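# Put a slip sheet and module into each crate

## Task

For every crate, lay exactly one thin slip sheet flat on the crate's floor, then stand exactly one small metal module on top of that sheet, keeping the module's current up-side up. Every crate must end up upright and flat on the table.

## Robot and tools

Robot: two arms. left_arm carries a two-finger gripper; right_arm carries a suction cup. Calibrated bases in the scene frame: left_arm at (-0.048, +0.306, 0) m, right_arm at (-0.023, -0.458, 0) m, each yawed very slightly (quat_wxyz about (1, 0, 0, 0.021) and (1, 0, 0, 0.014)).

Frames: the scene frame has its origin at table-top height, halfway between the nominal bases. +z is up, +x points out over the table, and left_arm sits on the +y side. Arm names do not match image left and right. Reported end_effector_position (m) and end_effector_quat_wxyz use the scene frame. Offsets you command use each arm's current Hand target axes. Gripper: fingers point along its +z and open along its y. Its reported point lies between the pads when shut; fingertips reach about 19 mm past it when closed, 6 mm when open. A block juts roughly 10 cm toward the gripper's +x. Suction tool: the reported point is the centre of the cup rim; the cup faces +z. About 3 cm behind the rim the tool widens to about 9 cm sideways.

Row layout (16 numbers, all in [-1, 1], always all 16 even if one arm is idle): left dx, dy, dz, rx, ry, rz, gripper position, force_limit, speed; then right dx, dy, dz, rx, ry, rz, suction. Pose numbers are offsets, not poses: 1.0 equals 0.6 m of travel or 180 degrees; rx, ry, rz form one rotation vector. They count from the Hand target as it stood when the action or move began. All zeros re-requests the current Hand target.

execute_actions(actions, cameras): actions is a list of actions; each action is a table of up to 15 rows, one row per 1/30 s step; a short table repeats its final row to fill 15 steps. Every row in an action is measured from that action's start, so one action does not accumulate, but a second identical action moves further. Gripper position: +1 fully open (85 mm), about -0.8 pads touching, -1 squeeze until blocked. force_limit and speed (both start at +1) shape grip force; closing speed runs roughly 20, 85, 150 mm/s at -1, 0, +1. Slow, low-force closes give around 30 N per pad; fast closes from well open give 200 N or more. Suction: above 0.01 on, otherwise off; it stays as last set. Empty actions just reports state and images. cameras: list of names, [] for none, omitted or ["all"] for every camera.

move(target, speed, blend, stop_force, zero, blocking, cameras): target is one 16-number row or a list of up to 15 rows; every row is an offset from the same starting Hand targets. speed: m/s, 0.002 to 1, default 0.25 (rotation up to twice that in rad/s); one value or one per target. blend: metres of corner rounding per target, default 0. stop_force: 12 to 80 N, one value for both arms; an arm stops when its push against its motion exceeds it, but it keeps pressing, so use it only slowly and not while rotating; omit it when backing off a contact. zero (with stop_force only): true re-zeroes force first. blocking=false returns after 0.5 s while the move continues (not allowed with stop_force). Moves run straight, avoid nothing, and lag or overshoot at speed. The result adds a move: line giving the ending (done, off_target, moving, held, fault) and limits (paced = pose clipped, held = steps withheld).

wait(seconds 0 to 10), stop() brakes a running move, zoom_image(camera, region [x0, y0, x1, y1] pixels, at most 504 by 504), read_manual(section) gives licence text, finished_scene(scene 1 or 2) ends the scene irreversibly.

Controller: each step the command is limited to 70 mm and 16 degrees from the measured pose. Arms often stop short of the Hand target; resend zeros or the remaining gap. To stop pushing, command the target back beyond the end effector.

Results: object_status 0 moving, 1 blocked while opening, 2 blocked while closing (a grip), 3 reached requested opening. position_measured counts: 3 open, 78 about 60 mm, 130 about 40 mm, 180 about 20 mm, 230 pads touching. Changing position by at least 0.01 is needed before new force_limit or speed apply. suction_measured near 0 means no seal, 0.83+ airtight; part_present turns 1 at 0.50, back to 0 below 0.45. The 41 mm rim must sit fully on a flat smooth face, away from edges and holes; under vacuum a held part sits up to 16 mm nearer the tool. To release, set the part down, then switch suction off; the cup may still touch within 22 mm. Flange force gives outside force in the tool's own axes (noisy). Joint velocities may read within noise. MOTOR HOT warns of heating; an OVER-TEMPERATURE FAULT brakes the arm 30 to 60 s or more.

Cameras: cam_high, cam_low, cam_left_wrist, cam_right_wrist, each 896x504. Wrist images may lag while moving.

Avoid: dropping parts or releasing them while moving; fast impacts; squeezing hard on parts still resting on something; heavy loads or twists on the gripper; arms hitting each other; anything leaving the table. Faults: joint torque limits 144 N m (waist, shoulder, elbow) and 36 N m (wrist joints), or 150 N outside force, stop the arm for 10 s. Loose objects may occasionally be nudged by outside pushes.

Each tool is called after "Call:" by a JSON object that holds its "fn" and its "kwargs", one argument or row to a line.

## Session

Call:
{"fn": "execute_actions", "kwargs": {
  "actions": []
}}

Scene clock: 0.00 s.
left_arm: end_effector_position=(+0.4338, +0.1387, +0.3697) position_measured=3 object_status=3 end_effector_quat_wxyz=(+0.011, +0.718, -0.535, +0.445) | right_arm: end_effector_position=(+0.6988, -0.5081, +0.1705) suction_measured=0.00 part_present=0 end_effector_quat_wxyz=(+0.254, +0.258, +0.917, -0.169)
Joint positions: left_arm=[0.187 -0.419 -0.659 0.928 -0.891 1.184] | right_arm=[0.261 0.485 -0.033 0.732 -0.917 -1.255]
Joint velocities: within noise
Flange force (N): no reading
Hand target: left_arm +0.4338, +0.1387, +0.3697; +0.011, +0.718, -0.535, +0.445 | right_arm +0.6988, -0.5081, +0.1705; +0.254, +0.258, +0.917, -0.169

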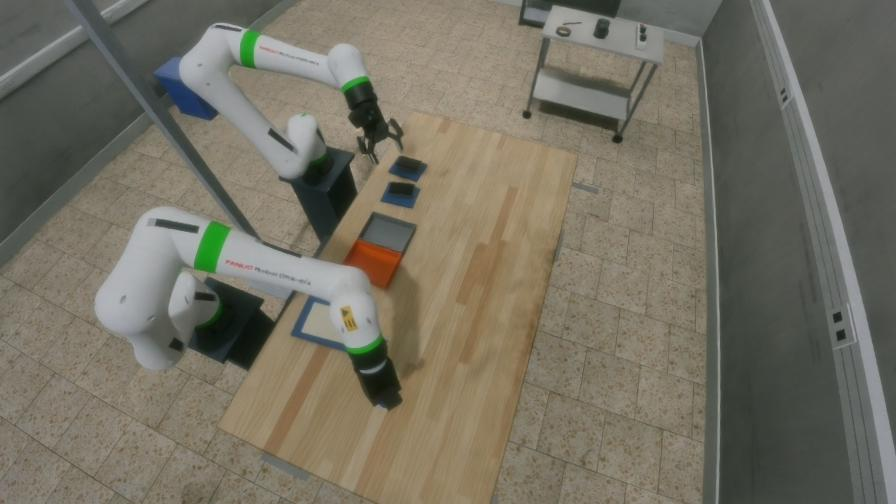

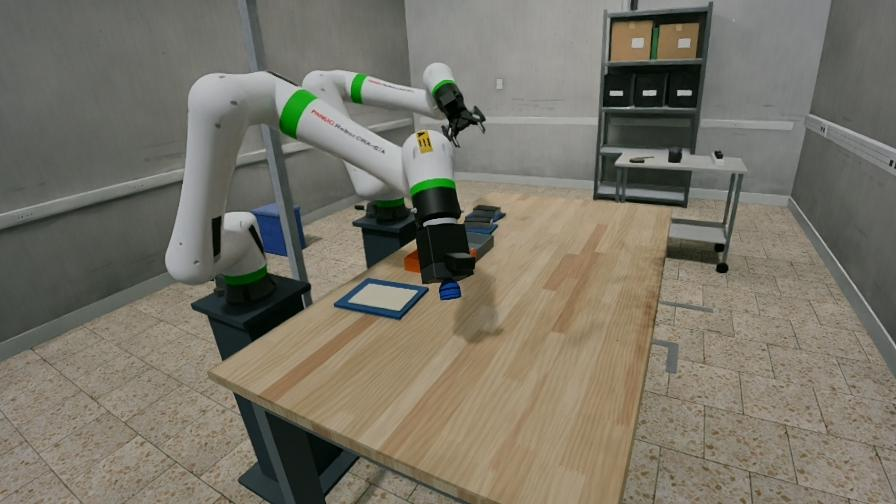

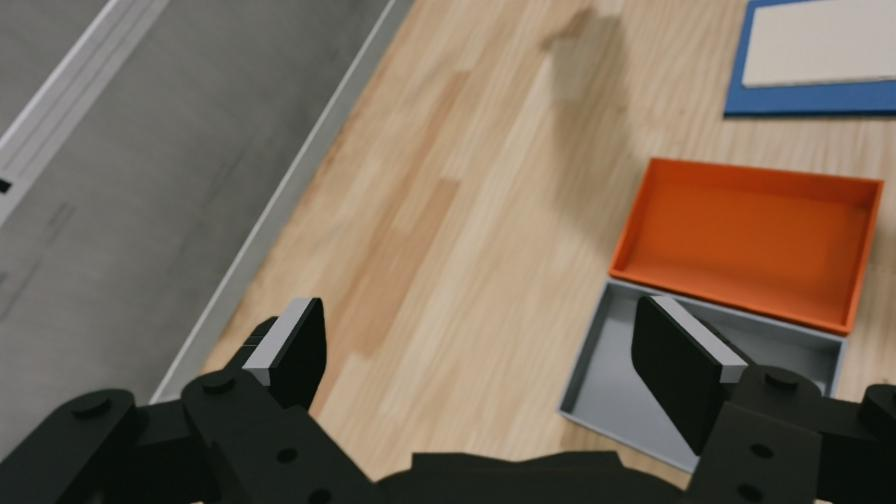

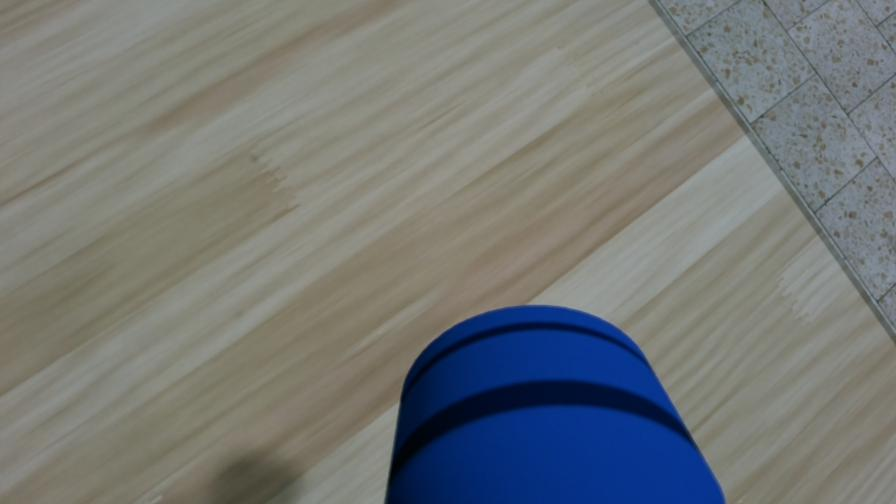

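Call:
{"fn": "zoom_image", "kwargs": {
  "camera": "cam_high",
  "region": [280, 140, 450, 360]
}}

Call:
{"fn": "zoom_image", "kwargs": {
  "camera": "cam_high",
  "region": [370, 145, 440, 215]
}}

Call:
{"fn": "zoom_image", "kwargs": {
  "camera": "cam_low",
  "region": [320, 190, 520, 330]
}}

Scaled by 2.291 from the camera's 896x504 image, which has a finer 1280x720 frame.

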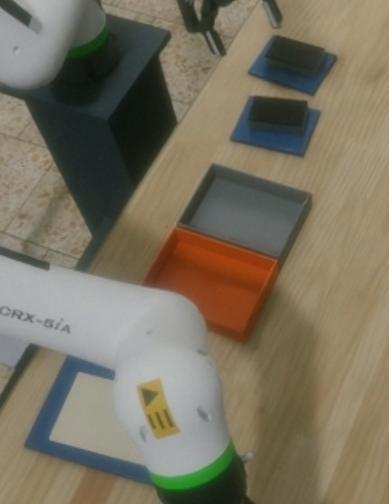

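Scaled by 7.200 from the camera's 896x504 image, which has a finer 1280x720 frame.

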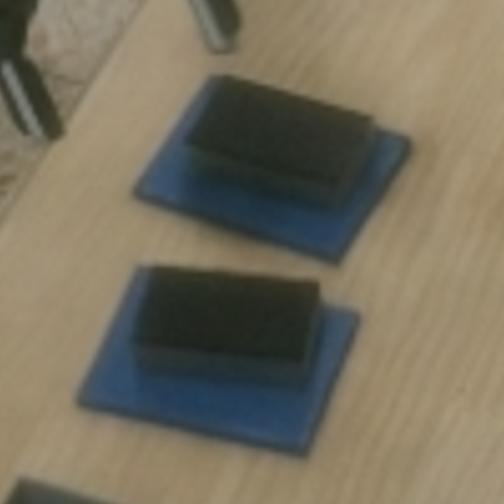

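Scaled by 2.520 from the camera's 896x504 image, which has a finer 1280x720 frame.

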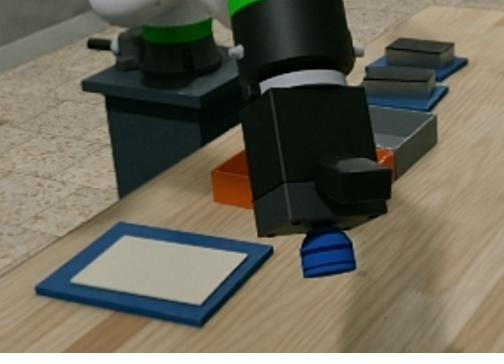

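Call:
{"fn": "move", "kwargs": {
  "target": [-0.104,-0.0135,-0.102,-0.2034,-0.2136,0.0857,1,-1,-1,0.169,0.02,-0.488,-0.1107,0.1664,-0.169,0]
}}

Scene clock: 13.23 s.
left_arm: end_effector_position=(+0.3998, +0.2196, +0.3697) position_measured=3 object_status=3 end_effector_quat_wxyz=(+0.000, +0.707, -0.707, +0.000) | right_arm: end_effector_position=(+0.5201, -0.3299, +0.3507) suction_measured=0.00 part_present=0 end_effector_quat_wxyz=(-0.001, +0.000, +1.000, +0.000)
Joint positions: left_arm=[0.057 0.04 0.245 0 -1.775 1.471] | right_arm=[0.44 0.292 0.451 0 -1.731 -0.467]
Joint velocities: within noise
Flange force (N): left_arm=[3.2 3.4 1.0] | right_arm=[-1.0 0.2 -3.4]
Hand target: left_arm +0.3998, +0.2196, +0.3697; +0.000, +0.707, -0.707, +0.000 | right_arm +0.5201, -0.3299, +0.3507; -0.001, +0.000, +1.000, +0.000
Off the commanded pose: left_arm 0.000 m, 0 deg | right_arm 0.000 m, 0 deg.
move: done
camera_calibration:
cam_left_wrist: T_world_to_cam=[[-0.999996, -0.000544738, 0.00270489, 0.412187], [0.000329964, 0.949673, 0.313242, -0.300543], [-0.0027394, 0.313242, -0.94967, 0.407502], [0, 0, 0, 1]] pos_world=[0.413401, 0.157996, 0.48002]
cam_right_wrist: T_world_to_cam=[[-0.0456597, -0.998745, -0.0205827, -0.286586], [-0.892449, 0.0315254, 0.450045, 0.346315], [-0.448831, 0.038918, -0.892769, 0.630527], [0, 0, 0, 1]] pos_world=[0.578983, -0.321683, 0.401158]

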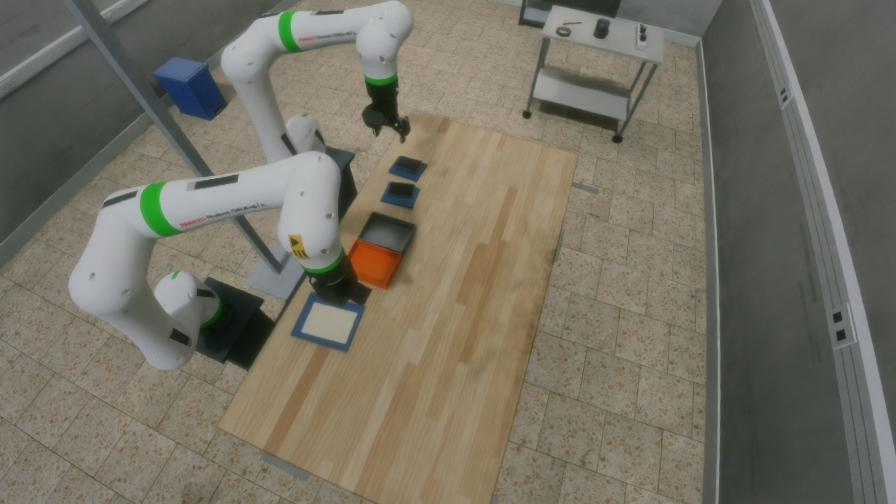

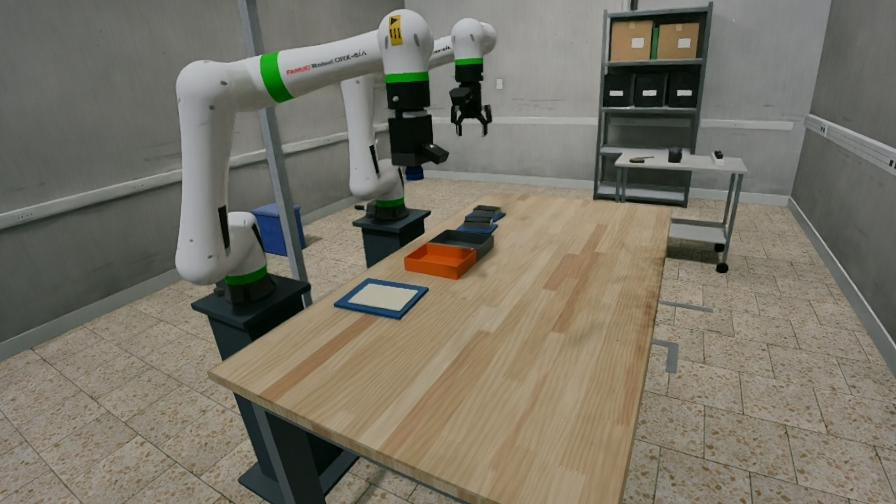

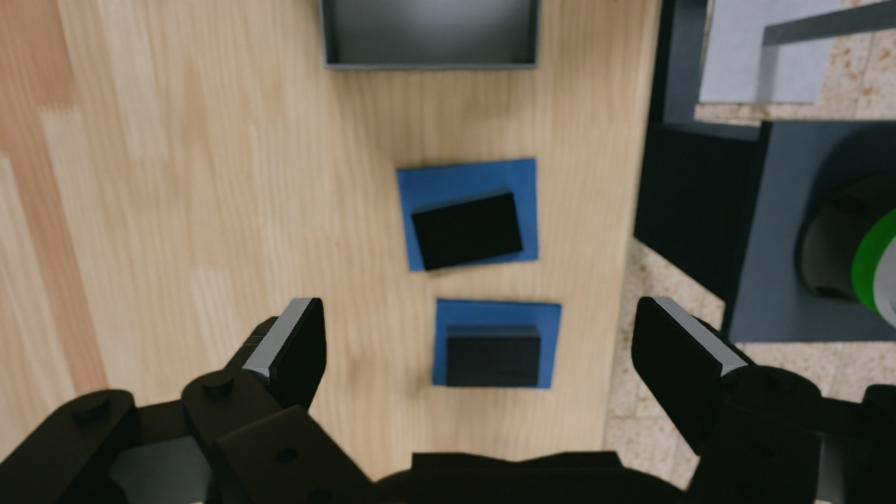

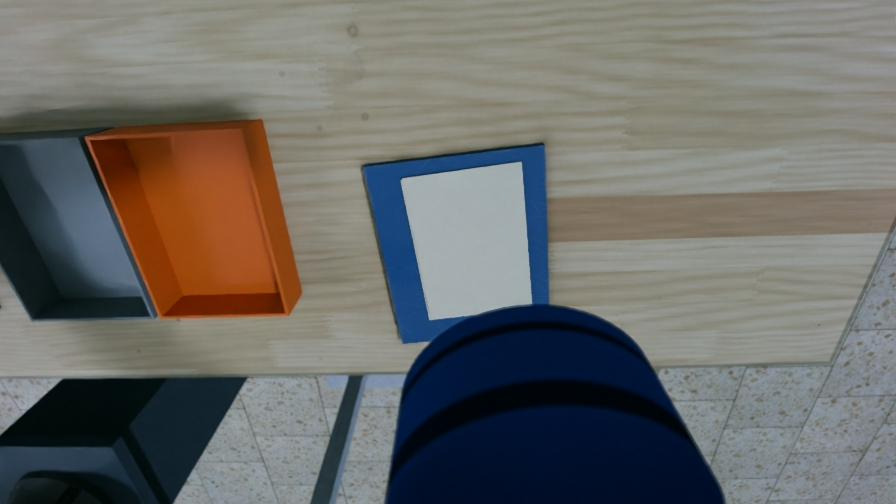

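Call:
{"fn": "zoom_image", "kwargs": {
  "camera": "cam_right_wrist",
  "region": [0, 100, 320, 330]
}}

Call:
{"fn": "zoom_image", "kwargs": {
  "camera": "cam_right_wrist",
  "region": [350, 130, 560, 350]
}}

Call:
{"fn": "zoom_image", "kwargs": {
  "camera": "cam_left_wrist",
  "region": [380, 140, 580, 400]
}}

Call:
{"fn": "zoom_image", "kwargs": {
  "camera": "cam_high",
  "region": [290, 200, 430, 360]
}}

Call:
{"fn": "zoom_image", "kwargs": {
  "camera": "cam_low",
  "region": [320, 195, 520, 325]
}}

Scaled by 1.575 from the camera's 896x504 image, which has a finer 1280x720 frame.

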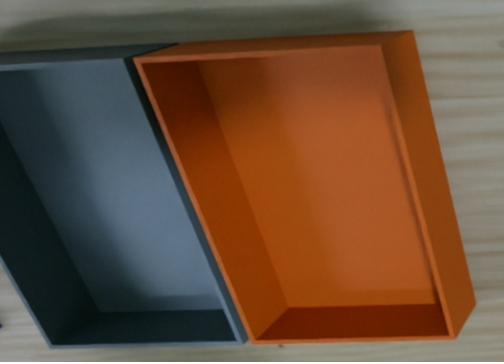

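Scaled by 2.291 from the camera's 896x504 image, which has a finer 1280x720 frame.

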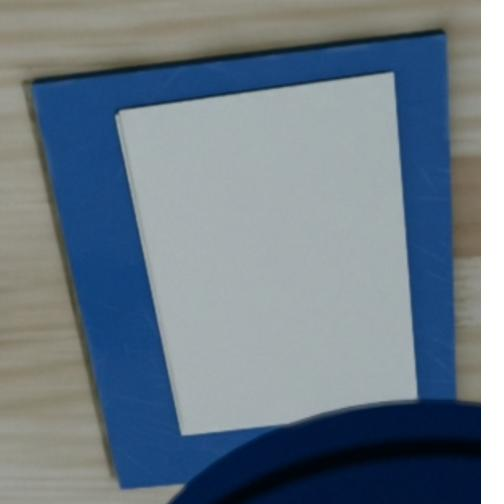

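Scaled by 1.938 from the camera's 896x504 image, which has a finer 1280x720 frame.

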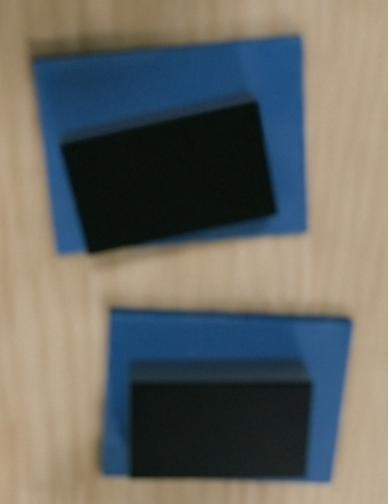

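Scaled by 3.150 from the camera's 896x504 image, which has a finer 1280x720 frame.

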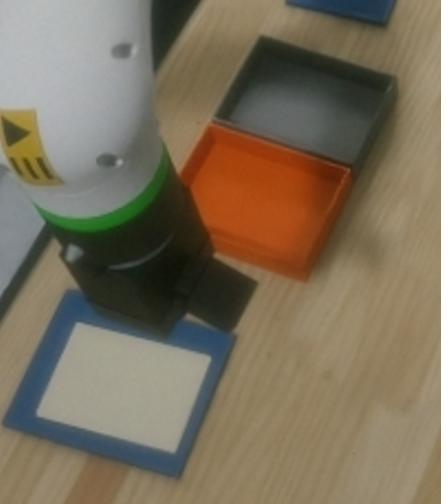

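Scaled by 2.520 from the camera's 896x504 image, which has a finer 1280x720 frame.

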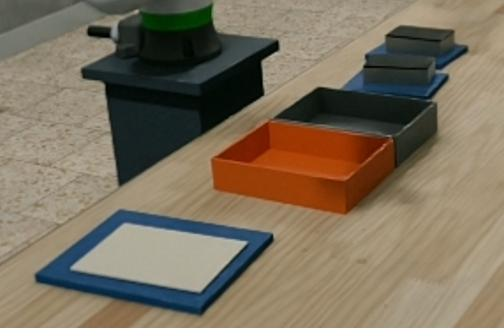

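Call:
{"fn": "move", "kwargs": {
  "target": [-0.133,0,0,0,0,0,1,-1,-1,0,0.517,0,0,0,0,0],
  "cameras": ["cam_left_wrist","cam_right_wrist"]
}}

Call:
{"fn": "zoom_image", "kwargs": {
  "camera": "cam_right_wrist",
  "region": [280, 100, 680, 340]
}}

Call:
{"fn": "zoom_image", "kwargs": {
  "camera": "cam_left_wrist",
  "region": [380, 40, 600, 300]
}}

Scene clock: 22.90 s.
left_arm: end_effector_position=(+0.3999, +0.2994, +0.3697) position_measured=3 object_status=3 end_effector_quat_wxyz=(+0.000, +0.707, -0.707, +0.000) | right_arm: end_effector_position=(+0.5202, -0.0197, +0.3506) suction_measured=0.00 part_present=0 end_effector_quat_wxyz=(-0.001, +0.000, +1.000, +0.000)
Joint positions: left_arm=[0.238 0.02 0.224 0 -1.775 1.29] | right_arm=[0.839 0.793 1.208 -0.001 -1.986 -0.867]
Joint velocities: within noise
Flange force (N): left_arm=[4.1 2.7 1.4] | right_arm=no reading
Hand target: left_arm +0.3999, +0.2994, +0.3697; +0.000, +0.707, -0.707, +0.000 | right_arm +0.5202, -0.0197, +0.3506; -0.001, +0.000, +1.000, +0.000
Off the commanded pose: left_arm 0.000 m, 0 deg | right_arm 0.000 m, 0 deg.
move: done
camera_calibration:
cam_left_wrist: T_world_to_cam=[[-0.999996, -0.000544738, 0.00270489, 0.41233], [0.000329964, 0.949673, 0.313242, -0.376327], [-0.0027394, 0.313242, -0.94967, 0.382505], [0, 0, 0, 1]] pos_world=[0.413501, 0.237796, 0.48002]
cam_right_wrist: T_world_to_cam=[[-0.0456559, -0.998745, -0.0205847, 0.0232213], [-0.892449, 0.0315211, 0.450045, 0.336581], [-0.448831, 0.038918, -0.892769, 0.618365], [0, 0, 0, 1]] pos_world=[0.578983, -0.0114828, 0.401058]
Images, in order (width x height): cam_left_wrist 896x504, cam_right_wrist 896x504.

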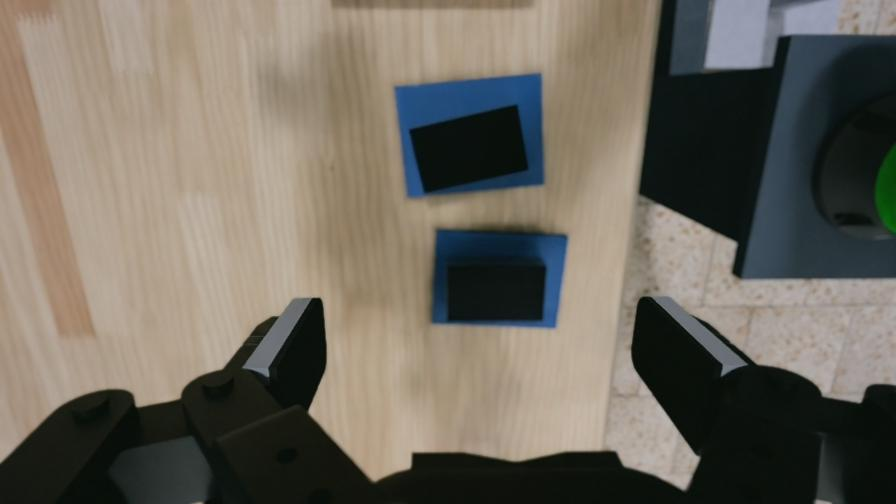

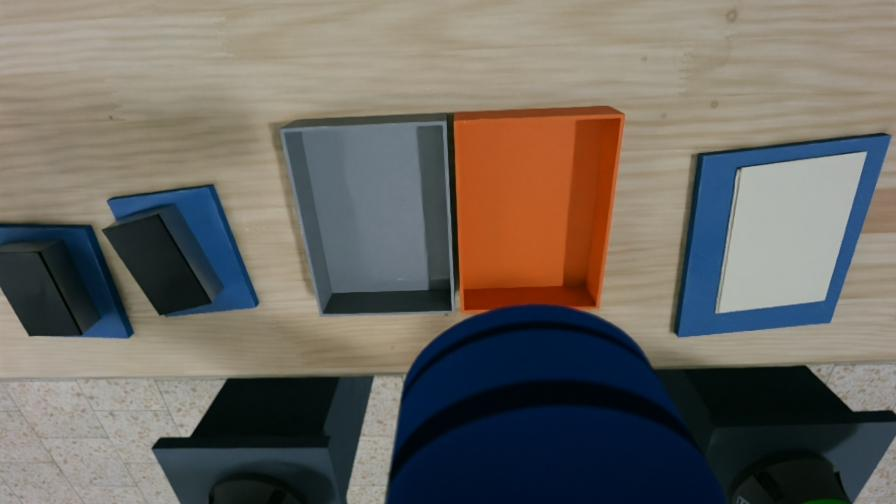

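Scaled by 1.260 from the camera's 896x504 image, which has a finer 1280x720 frame.

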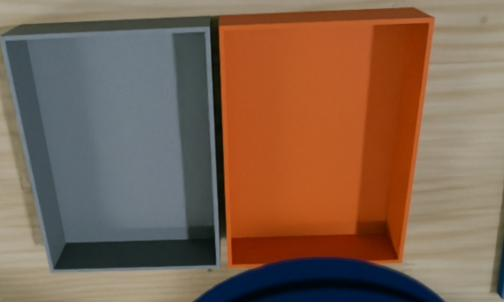

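Scaled by 1.938 from the camera's 896x504 image, which has a finer 1280x720 frame.

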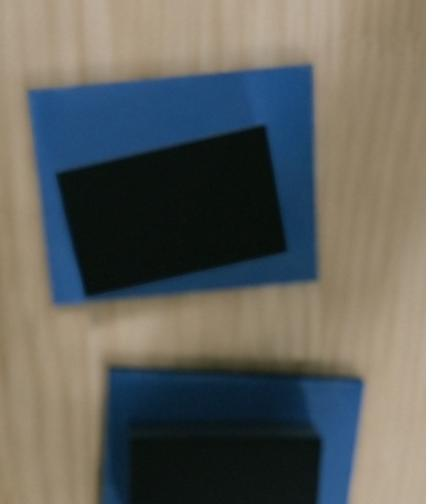

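Call:
{"fn": "move", "kwargs": {
  "target": [0,0,0,0,0,0,1,-1,-1,0.227,-0.511,0.45,0,0,0,0],
  "cameras": ["cam_low","cam_right_wrist"]
}}

Call:
{"fn": "move", "kwargs": {
  "target": [0,0,0,0,0,0,1,-1,-1,0,0,0.14,0,0,0,1],
  "cameras": ["cam_low","cam_right_wrist"],
  "speed": 0.02,
  "stop_force": 12
}}

Scene clock: 31.10 s.
left_arm: end_effector_position=(+0.3999, +0.2994, +0.3697) position_measured=3 object_status=3 end_effector_quat_wxyz=(+0.000, +0.707, -0.707, +0.000) | right_arm: end_effector_position=(+0.3836, -0.3264, +0.0808) suction_measured=0.00 part_present=0 end_effector_quat_wxyz=(+0.000, +0.000, +1.000, +0.000)
Joint positions: left_arm=[0.238 0.02 0.224 0 -1.775 1.29] | right_arm=[0.595 0.089 -0.442 0 -1.042 -0.622]
Joint velocities: within noise
Flange force (N): left_arm=[4.1 3.0 1.4] | right_arm=[0.1 0.0 -3.0]
Hand target: left_arm +0.3999, +0.2994, +0.3697; +0.000, +0.707, -0.707, +0.000 | right_arm +0.3836, -0.3264, +0.0808; -0.001, +0.000, +1.000, +0.000
Off the commanded pose: left_arm 0.000 m, 0 deg | right_arm 0.000 m, 0 deg.
move: done
camera_calibration:
cam_right_wrist: T_world_to_cam=[[-0.0456559, -0.998745, -0.0205847, -0.294878], [-0.892449, 0.0315211, 0.450045, 0.345806], [-0.448831, 0.038918, -0.892769, 0.328256], [0, 0, 0, 1]] pos_world=[0.442483, -0.318183, 0.131358]
Images, in order (width x height): cam_low 896x504, cam_right_wrist 896x504.

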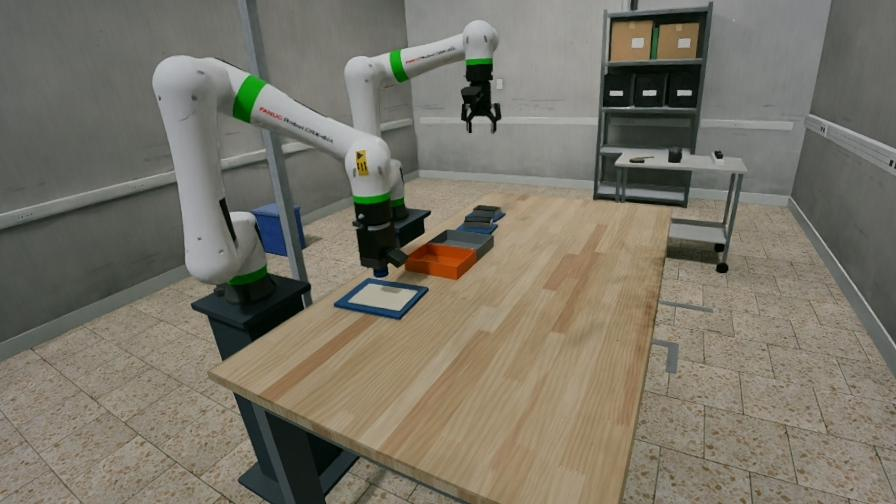

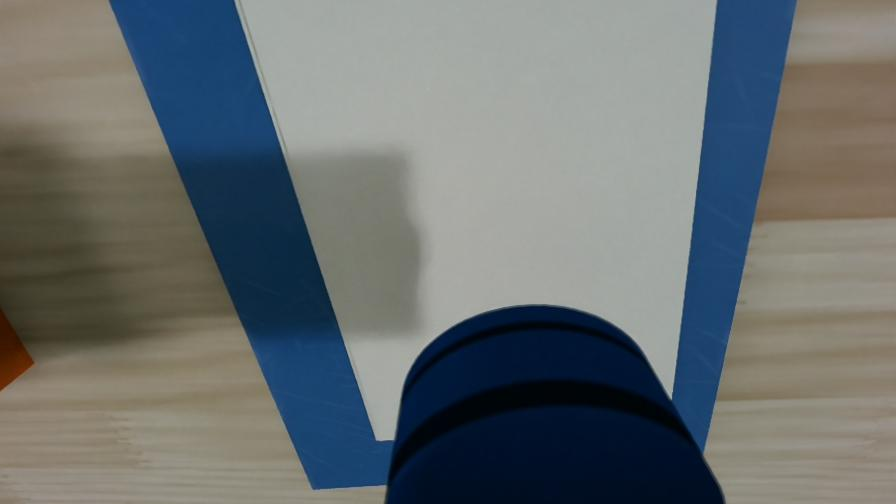

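Scene clock: 35.83 s.
left_arm: end_effector_position=(+0.3999, +0.2994, +0.3697) position_measured=3 object_status=3 end_effector_quat_wxyz=(+0.000, +0.707, -0.707, +0.000) | right_arm: end_effector_position=(+0.3836, -0.3264, -0.0016) suction_measured=0.90 part_present=1 end_effector_quat_wxyz=(+0.000, +0.000, +1.000, +0.000)
Joint positions: left_arm=[0.238 0.02 0.224 0 -1.775 1.29] | right_arm=[0.595 0.224 -0.521 0 -0.827 -0.622]
Joint velocities: within noise
Flange force (N): left_arm=[3.7 2.7 1.2] | right_arm=[10.3 -2.8 -48.1]
Hand target: left_arm +0.3999, +0.2994, +0.3697; +0.000, +0.707, -0.707, +0.000 | right_arm +0.3836, -0.3264, -0.0016; +0.000, +0.000, +1.000, +0.000 (not the last commanded pose)
Off the commanded pose: left_arm 0.000 m, 0 deg | right_arm 0.002 m, 0 deg.
move: contact (right_arm)
camera_calibration:
cam_right_wrist: T_world_to_cam=[[-0.0457, -0.998741, -0.0206771, -0.296551], [-0.892508, 0.0315241, 0.449928, 0.382968], [-0.44871, 0.0390162, -0.892826, 0.254583], [0, 0, 0, 1]] pos_world=[0.442483, -0.318183, 0.0488588]
Images, in order (width x height): cam_low 896x504, cam_right_wrist 896x504.

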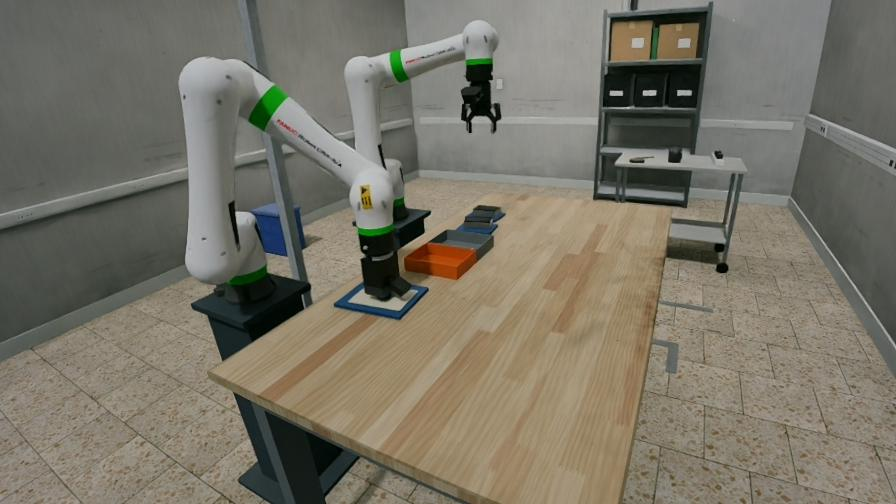

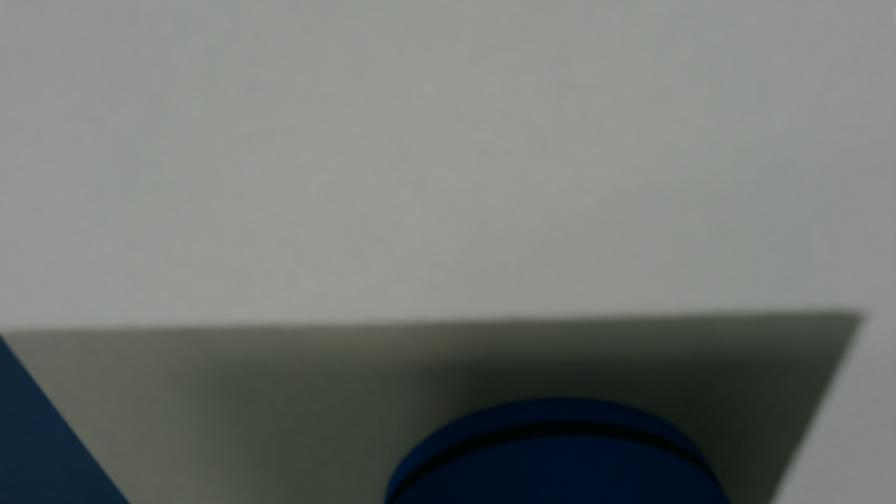

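Call:
{"fn": "move", "kwargs": {
  "target": [0,0,0,0,0,0,1,-1,-1,0,0,-0.2,0,0,0,1],
  "cameras": ["cam_low","cam_right_wrist","cam_high"],
  "speed": 0.08
}}

Call:
{"fn": "zoom_image", "kwargs": {
  "camera": "cam_low",
  "region": [320, 230, 460, 330]
}}

Scene clock: 38.43 s.
left_arm: end_effector_position=(+0.3999, +0.2994, +0.3697) position_measured=3 object_status=3 end_effector_quat_wxyz=(+0.000, +0.707, -0.707, +0.000) | right_arm: end_effector_position=(+0.3837, -0.3264, +0.1184) suction_measured=0.90 part_present=1 end_effector_quat_wxyz=(+0.000, +0.000, +1.000, +0.000)
Joint positions: left_arm=[0.238 0.02 0.224 0 -1.775 1.29] | right_arm=[0.595 0.042 -0.393 0 -1.137 -0.623]
Joint velocities: within noise
Flange force (N): left_arm=[3.9 3.4 1.6] | right_arm=[-0.5 0.2 -3.4]
Hand target: left_arm +0.3999, +0.2994, +0.3697; +0.000, +0.707, -0.707, +0.000 | right_arm +0.3837, -0.3263, +0.1184; +0.000, +0.000, +1.000, +0.000
Off the commanded pose: left_arm 0.000 m, 0 deg | right_arm 0.000 m, 0 deg.
move: done
camera_calibration:
cam_right_wrist: T_world_to_cam=[[-0.045656, -0.998745, -0.0205897, -0.2941], [-0.89249, 0.0315224, 0.449965, 0.32905], [-0.448752, 0.0389197, -0.892809, 0.361752], [0, 0, 0, 1]] pos_world=[0.442583, -0.318183, 0.168859]
Images, in order (width x height): cam_high 896x504, cam_low 896x504, cam_right_wrist 896x504.

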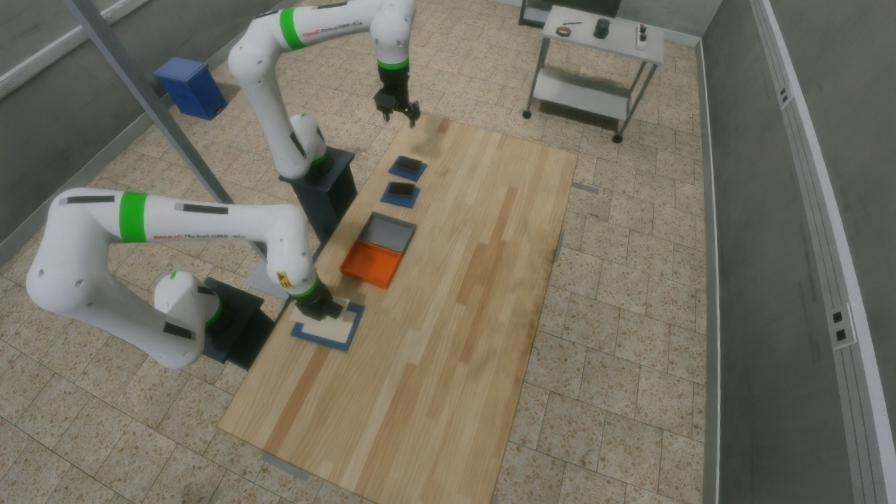

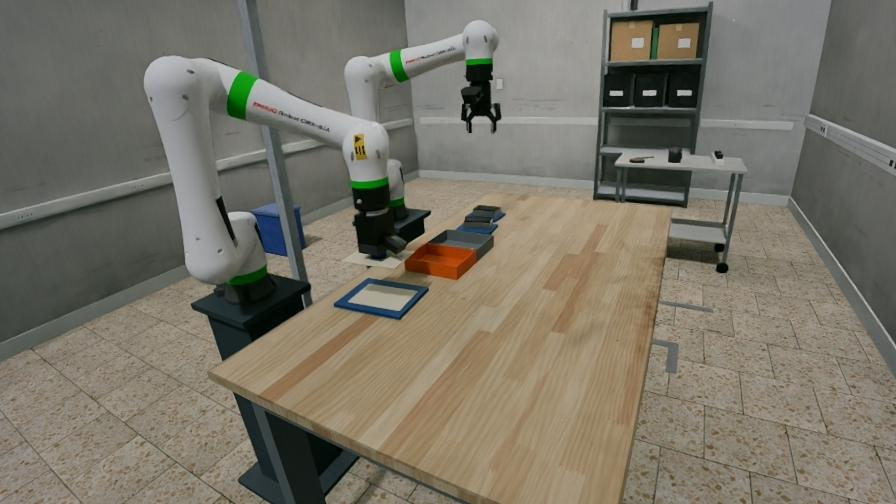

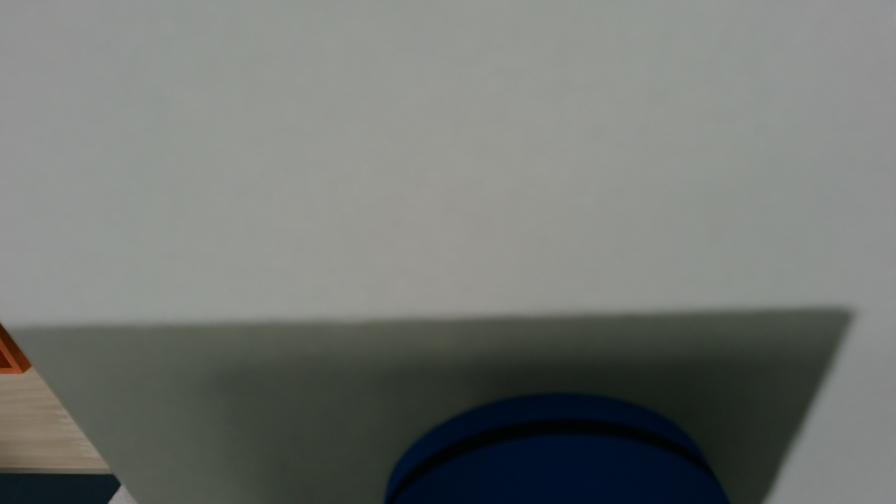

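Scaled by 3.600 from the camera's 896x504 image, which has a finer 1280x720 frame.

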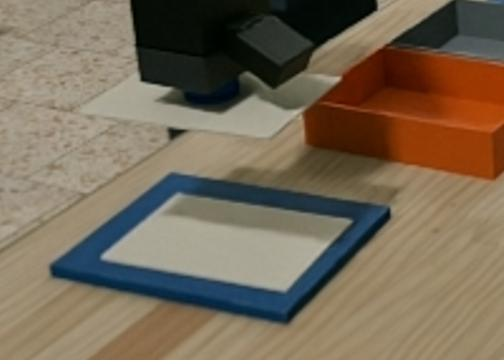

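Call:
{"fn": "move", "kwargs": {
  "target": [0,0,0,0,0,0,1,-1,-1,-0.060,0.6605,0,0,0,0.036,1],
  "cameras": ["cam_low","cam_high","cam_left_wrist","cam_right_wrist"],
  "speed": 0.18
}}

Call:
{"fn": "zoom_image", "kwargs": {
  "camera": "cam_low",
  "region": [390, 200, 520, 290]
}}

Call:
{"fn": "zoom_image", "kwargs": {
  "camera": "cam_high",
  "region": [320, 180, 440, 300]
}}

Scene clock: 44.17 s.
left_arm: end_effector_position=(+0.3999, +0.2994, +0.3697) position_measured=3 object_status=3 end_effector_quat_wxyz=(+0.000, +0.707, -0.707, +0.000) | right_arm: end_effector_position=(+0.4197, +0.0700, +0.1182) suction_measured=0.90 part_present=1 end_effector_quat_wxyz=(+0.000, +0.057, +0.998, +0.000)
Joint positions: left_arm=[0.238 0.02 0.224 0 -1.775 1.29] | right_arm=[1.036 0.676 0.462 -0.001 -1.357 -1.176]
Joint velocities: within noise
Flange force (N): left_arm=[4.3 3.5 2.0] | right_arm=[0.2 1.5 -2.8]
Hand target: left_arm +0.3999, +0.2994, +0.3697; +0.000, +0.707, -0.707, +0.000 | right_arm +0.4198, +0.0699, +0.1182; +0.000, +0.057, +0.998, +0.000
Off the commanded pose: left_arm 0.000 m, 0 deg | right_arm 0.000 m, 0 deg.
move: done
camera_calibration:
cam_left_wrist: T_world_to_cam=[[-0.999996, -0.000544738, 0.00270489, 0.41233], [0.000329964, 0.949673, 0.313242, -0.376327], [-0.0027394, 0.313242, -0.94967, 0.382505], [0, 0, 0, 1]] pos_world=[0.413501, 0.237796, 0.48002]
cam_right_wrist: T_world_to_cam=[[-0.158068, -0.987214, -0.0205932, 0.149769], [-0.883255, 0.132037, 0.449919, 0.337869], [-0.441447, 0.0893066, -0.892832, 0.355709], [0, 0, 0, 1]] pos_world=[0.479125, 0.0714753, 0.168659]

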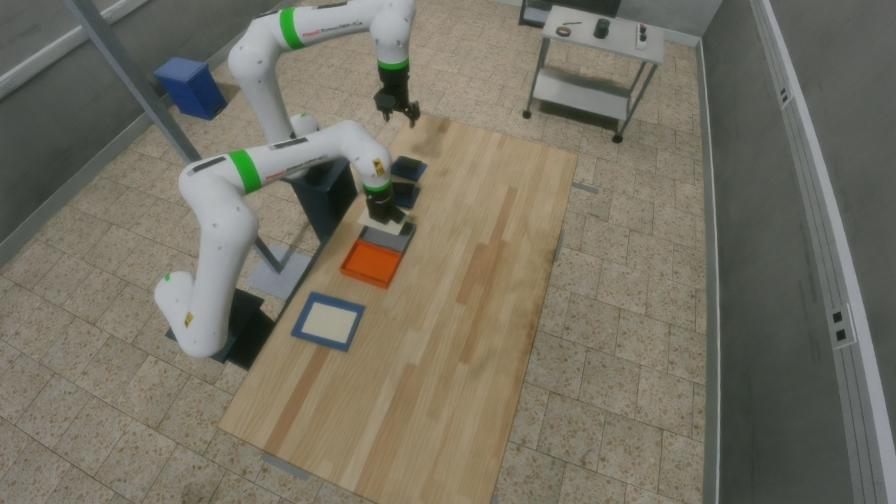

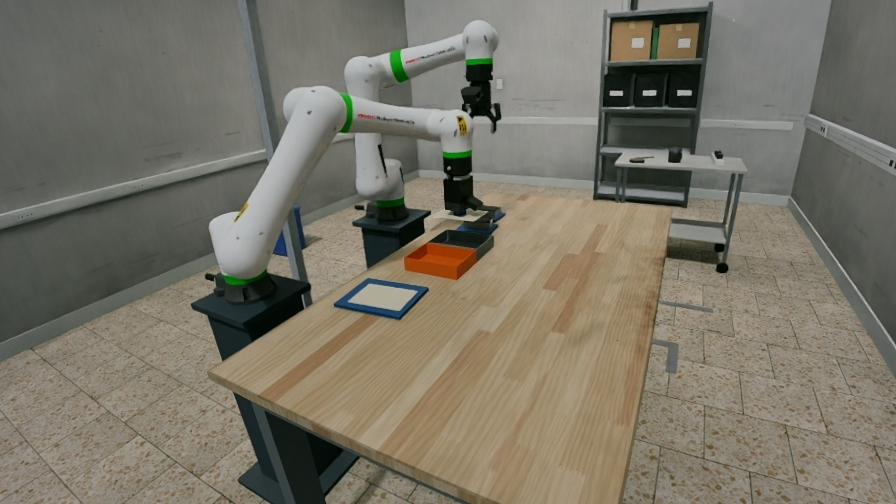

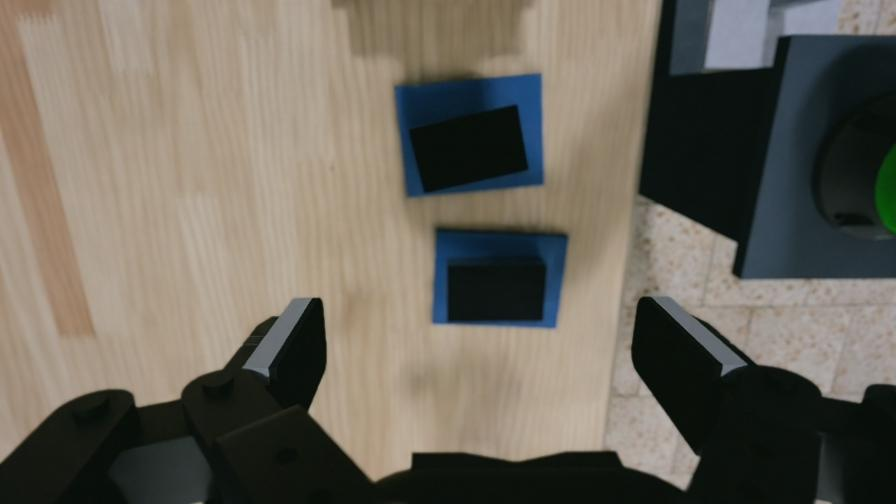

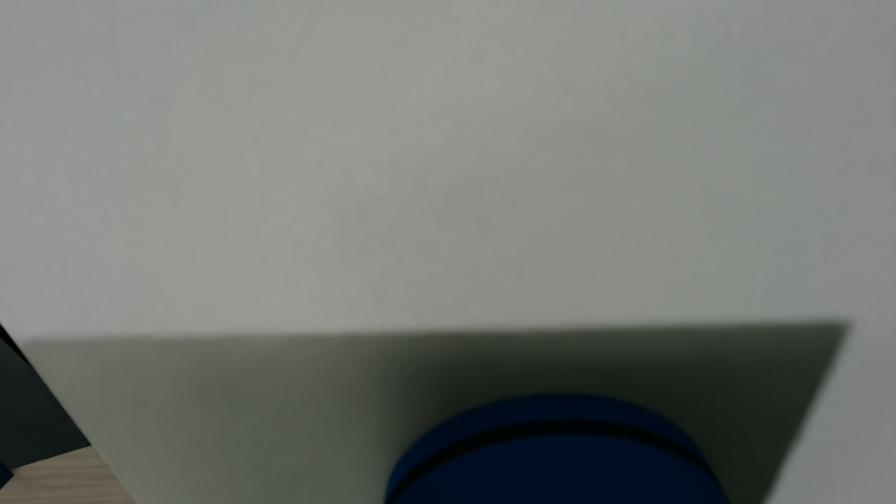

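Scaled by 3.877 from the camera's 896x504 image, which has a finer 1280x720 frame.

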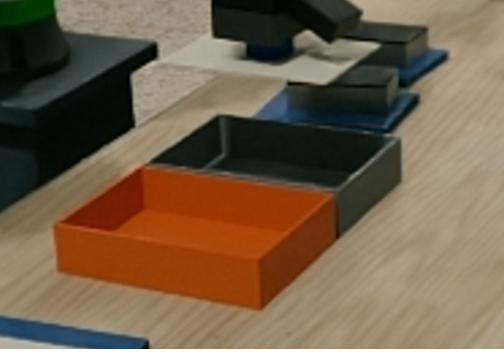

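Scaled by 4.200 from the camera's 896x504 image, which has a finer 1280x720 frame.

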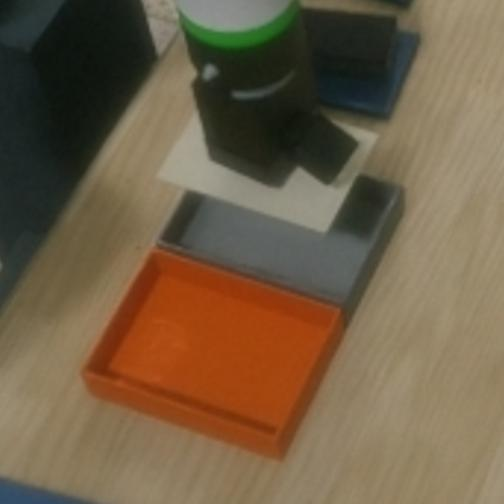

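Call:
{"fn": "move", "kwargs": {
  "target": [0,0,0,0,0,0,1,-1,-1,0.005,0,0.11,0,0,0,1],
  "cameras": ["cam_low","cam_high","cam_right_wrist"],
  "speed": 0.1
}}

Call:
{"fn": "zoom_image", "kwargs": {
  "camera": "cam_low",
  "region": [390, 200, 520, 290]
}}

Call:
{"fn": "zoom_image", "kwargs": {
  "camera": "cam_high",
  "region": [330, 180, 430, 280]
}}

Scene clock: 47.77 s.
left_arm: end_effector_position=(+0.3999, +0.2994, +0.3697) position_measured=3 object_status=3 end_effector_quat_wxyz=(+0.000, +0.707, -0.707, +0.000) | right_arm: end_effector_position=(+0.4167, +0.0703, +0.0522) suction_measured=0.90 part_present=1 end_effector_quat_wxyz=(+0.000, +0.057, +0.998, +0.000)
Joint positions: left_arm=[0.238 0.02 0.224 0 -1.775 1.29] | right_arm=[1.04 0.721 0.375 -0.001 -1.226 -1.18]
Joint velocities: within noise
Flange force (N): left_arm=[3.7 3.1 1.8] | right_arm=[-0.4 1.0 -2.4]
Hand target: left_arm +0.3999, +0.2994, +0.3697; +0.000, +0.707, -0.707, +0.000 | right_arm +0.4167, +0.0703, +0.0522; +0.000, +0.057, +0.998, +0.000
Off the commanded pose: left_arm 0.000 m, 0 deg | right_arm 0.000 m, 0 deg.
move: done
camera_calibration:
cam_right_wrist: T_world_to_cam=[[-0.158199, -0.987191, -0.0206384, 0.148297], [-0.883213, 0.132129, 0.449973, 0.364842], [-0.441483, 0.0894136, -0.892804, 0.295437], [0, 0, 0, 1]] pos_world=[0.476124, 0.0717748, 0.102659]
Images, in order (width x height): cam_high 896x504, cam_low 896x504, cam_right_wrist 896x504.

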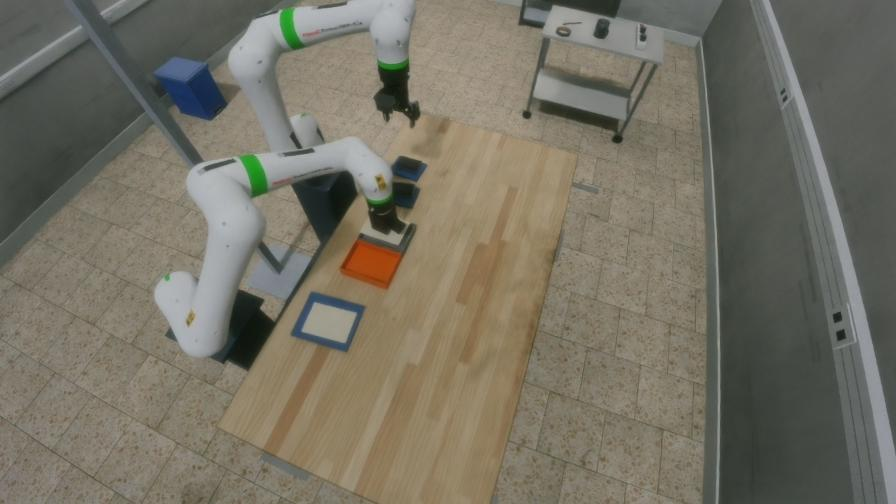

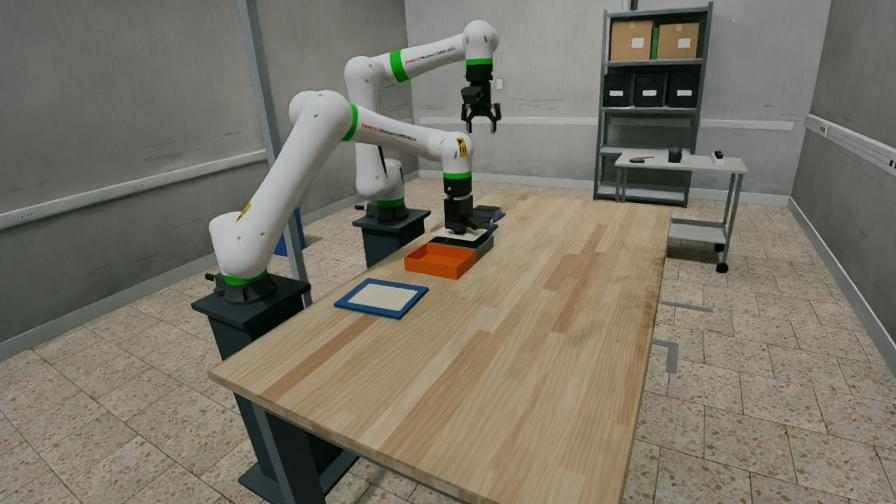

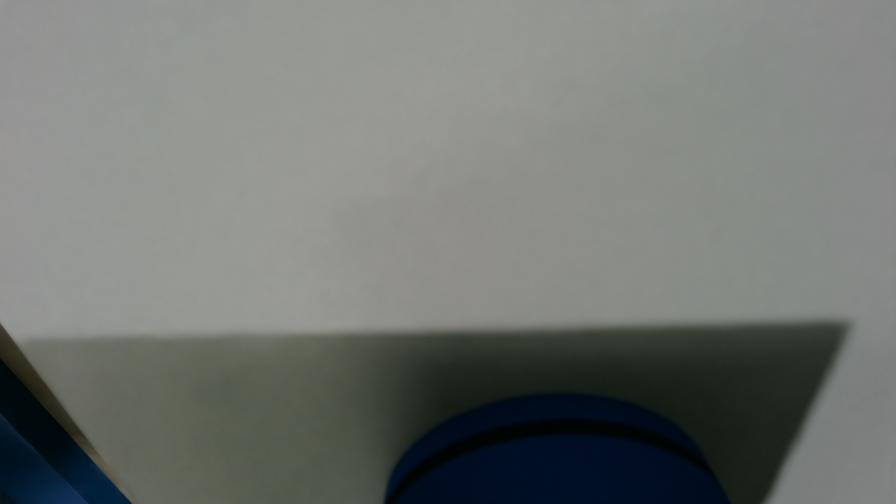

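Scaled by 3.877 from the camera's 896x504 image, which has a finer 1280x720 frame.

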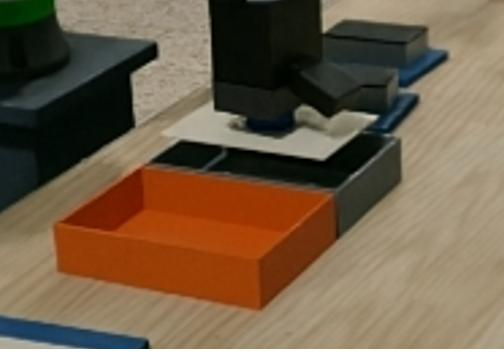

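Scaled by 5.040 from the camera's 896x504 image, which has a finer 1280x720 frame.

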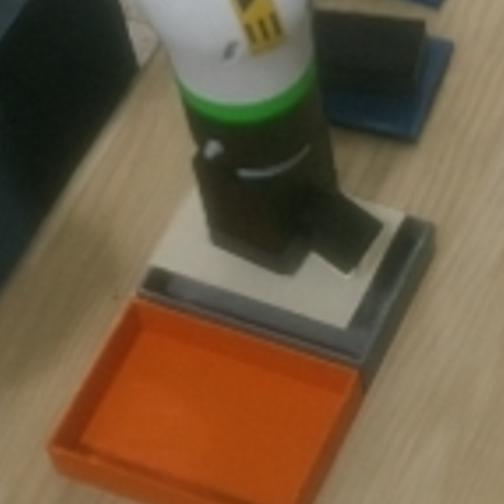

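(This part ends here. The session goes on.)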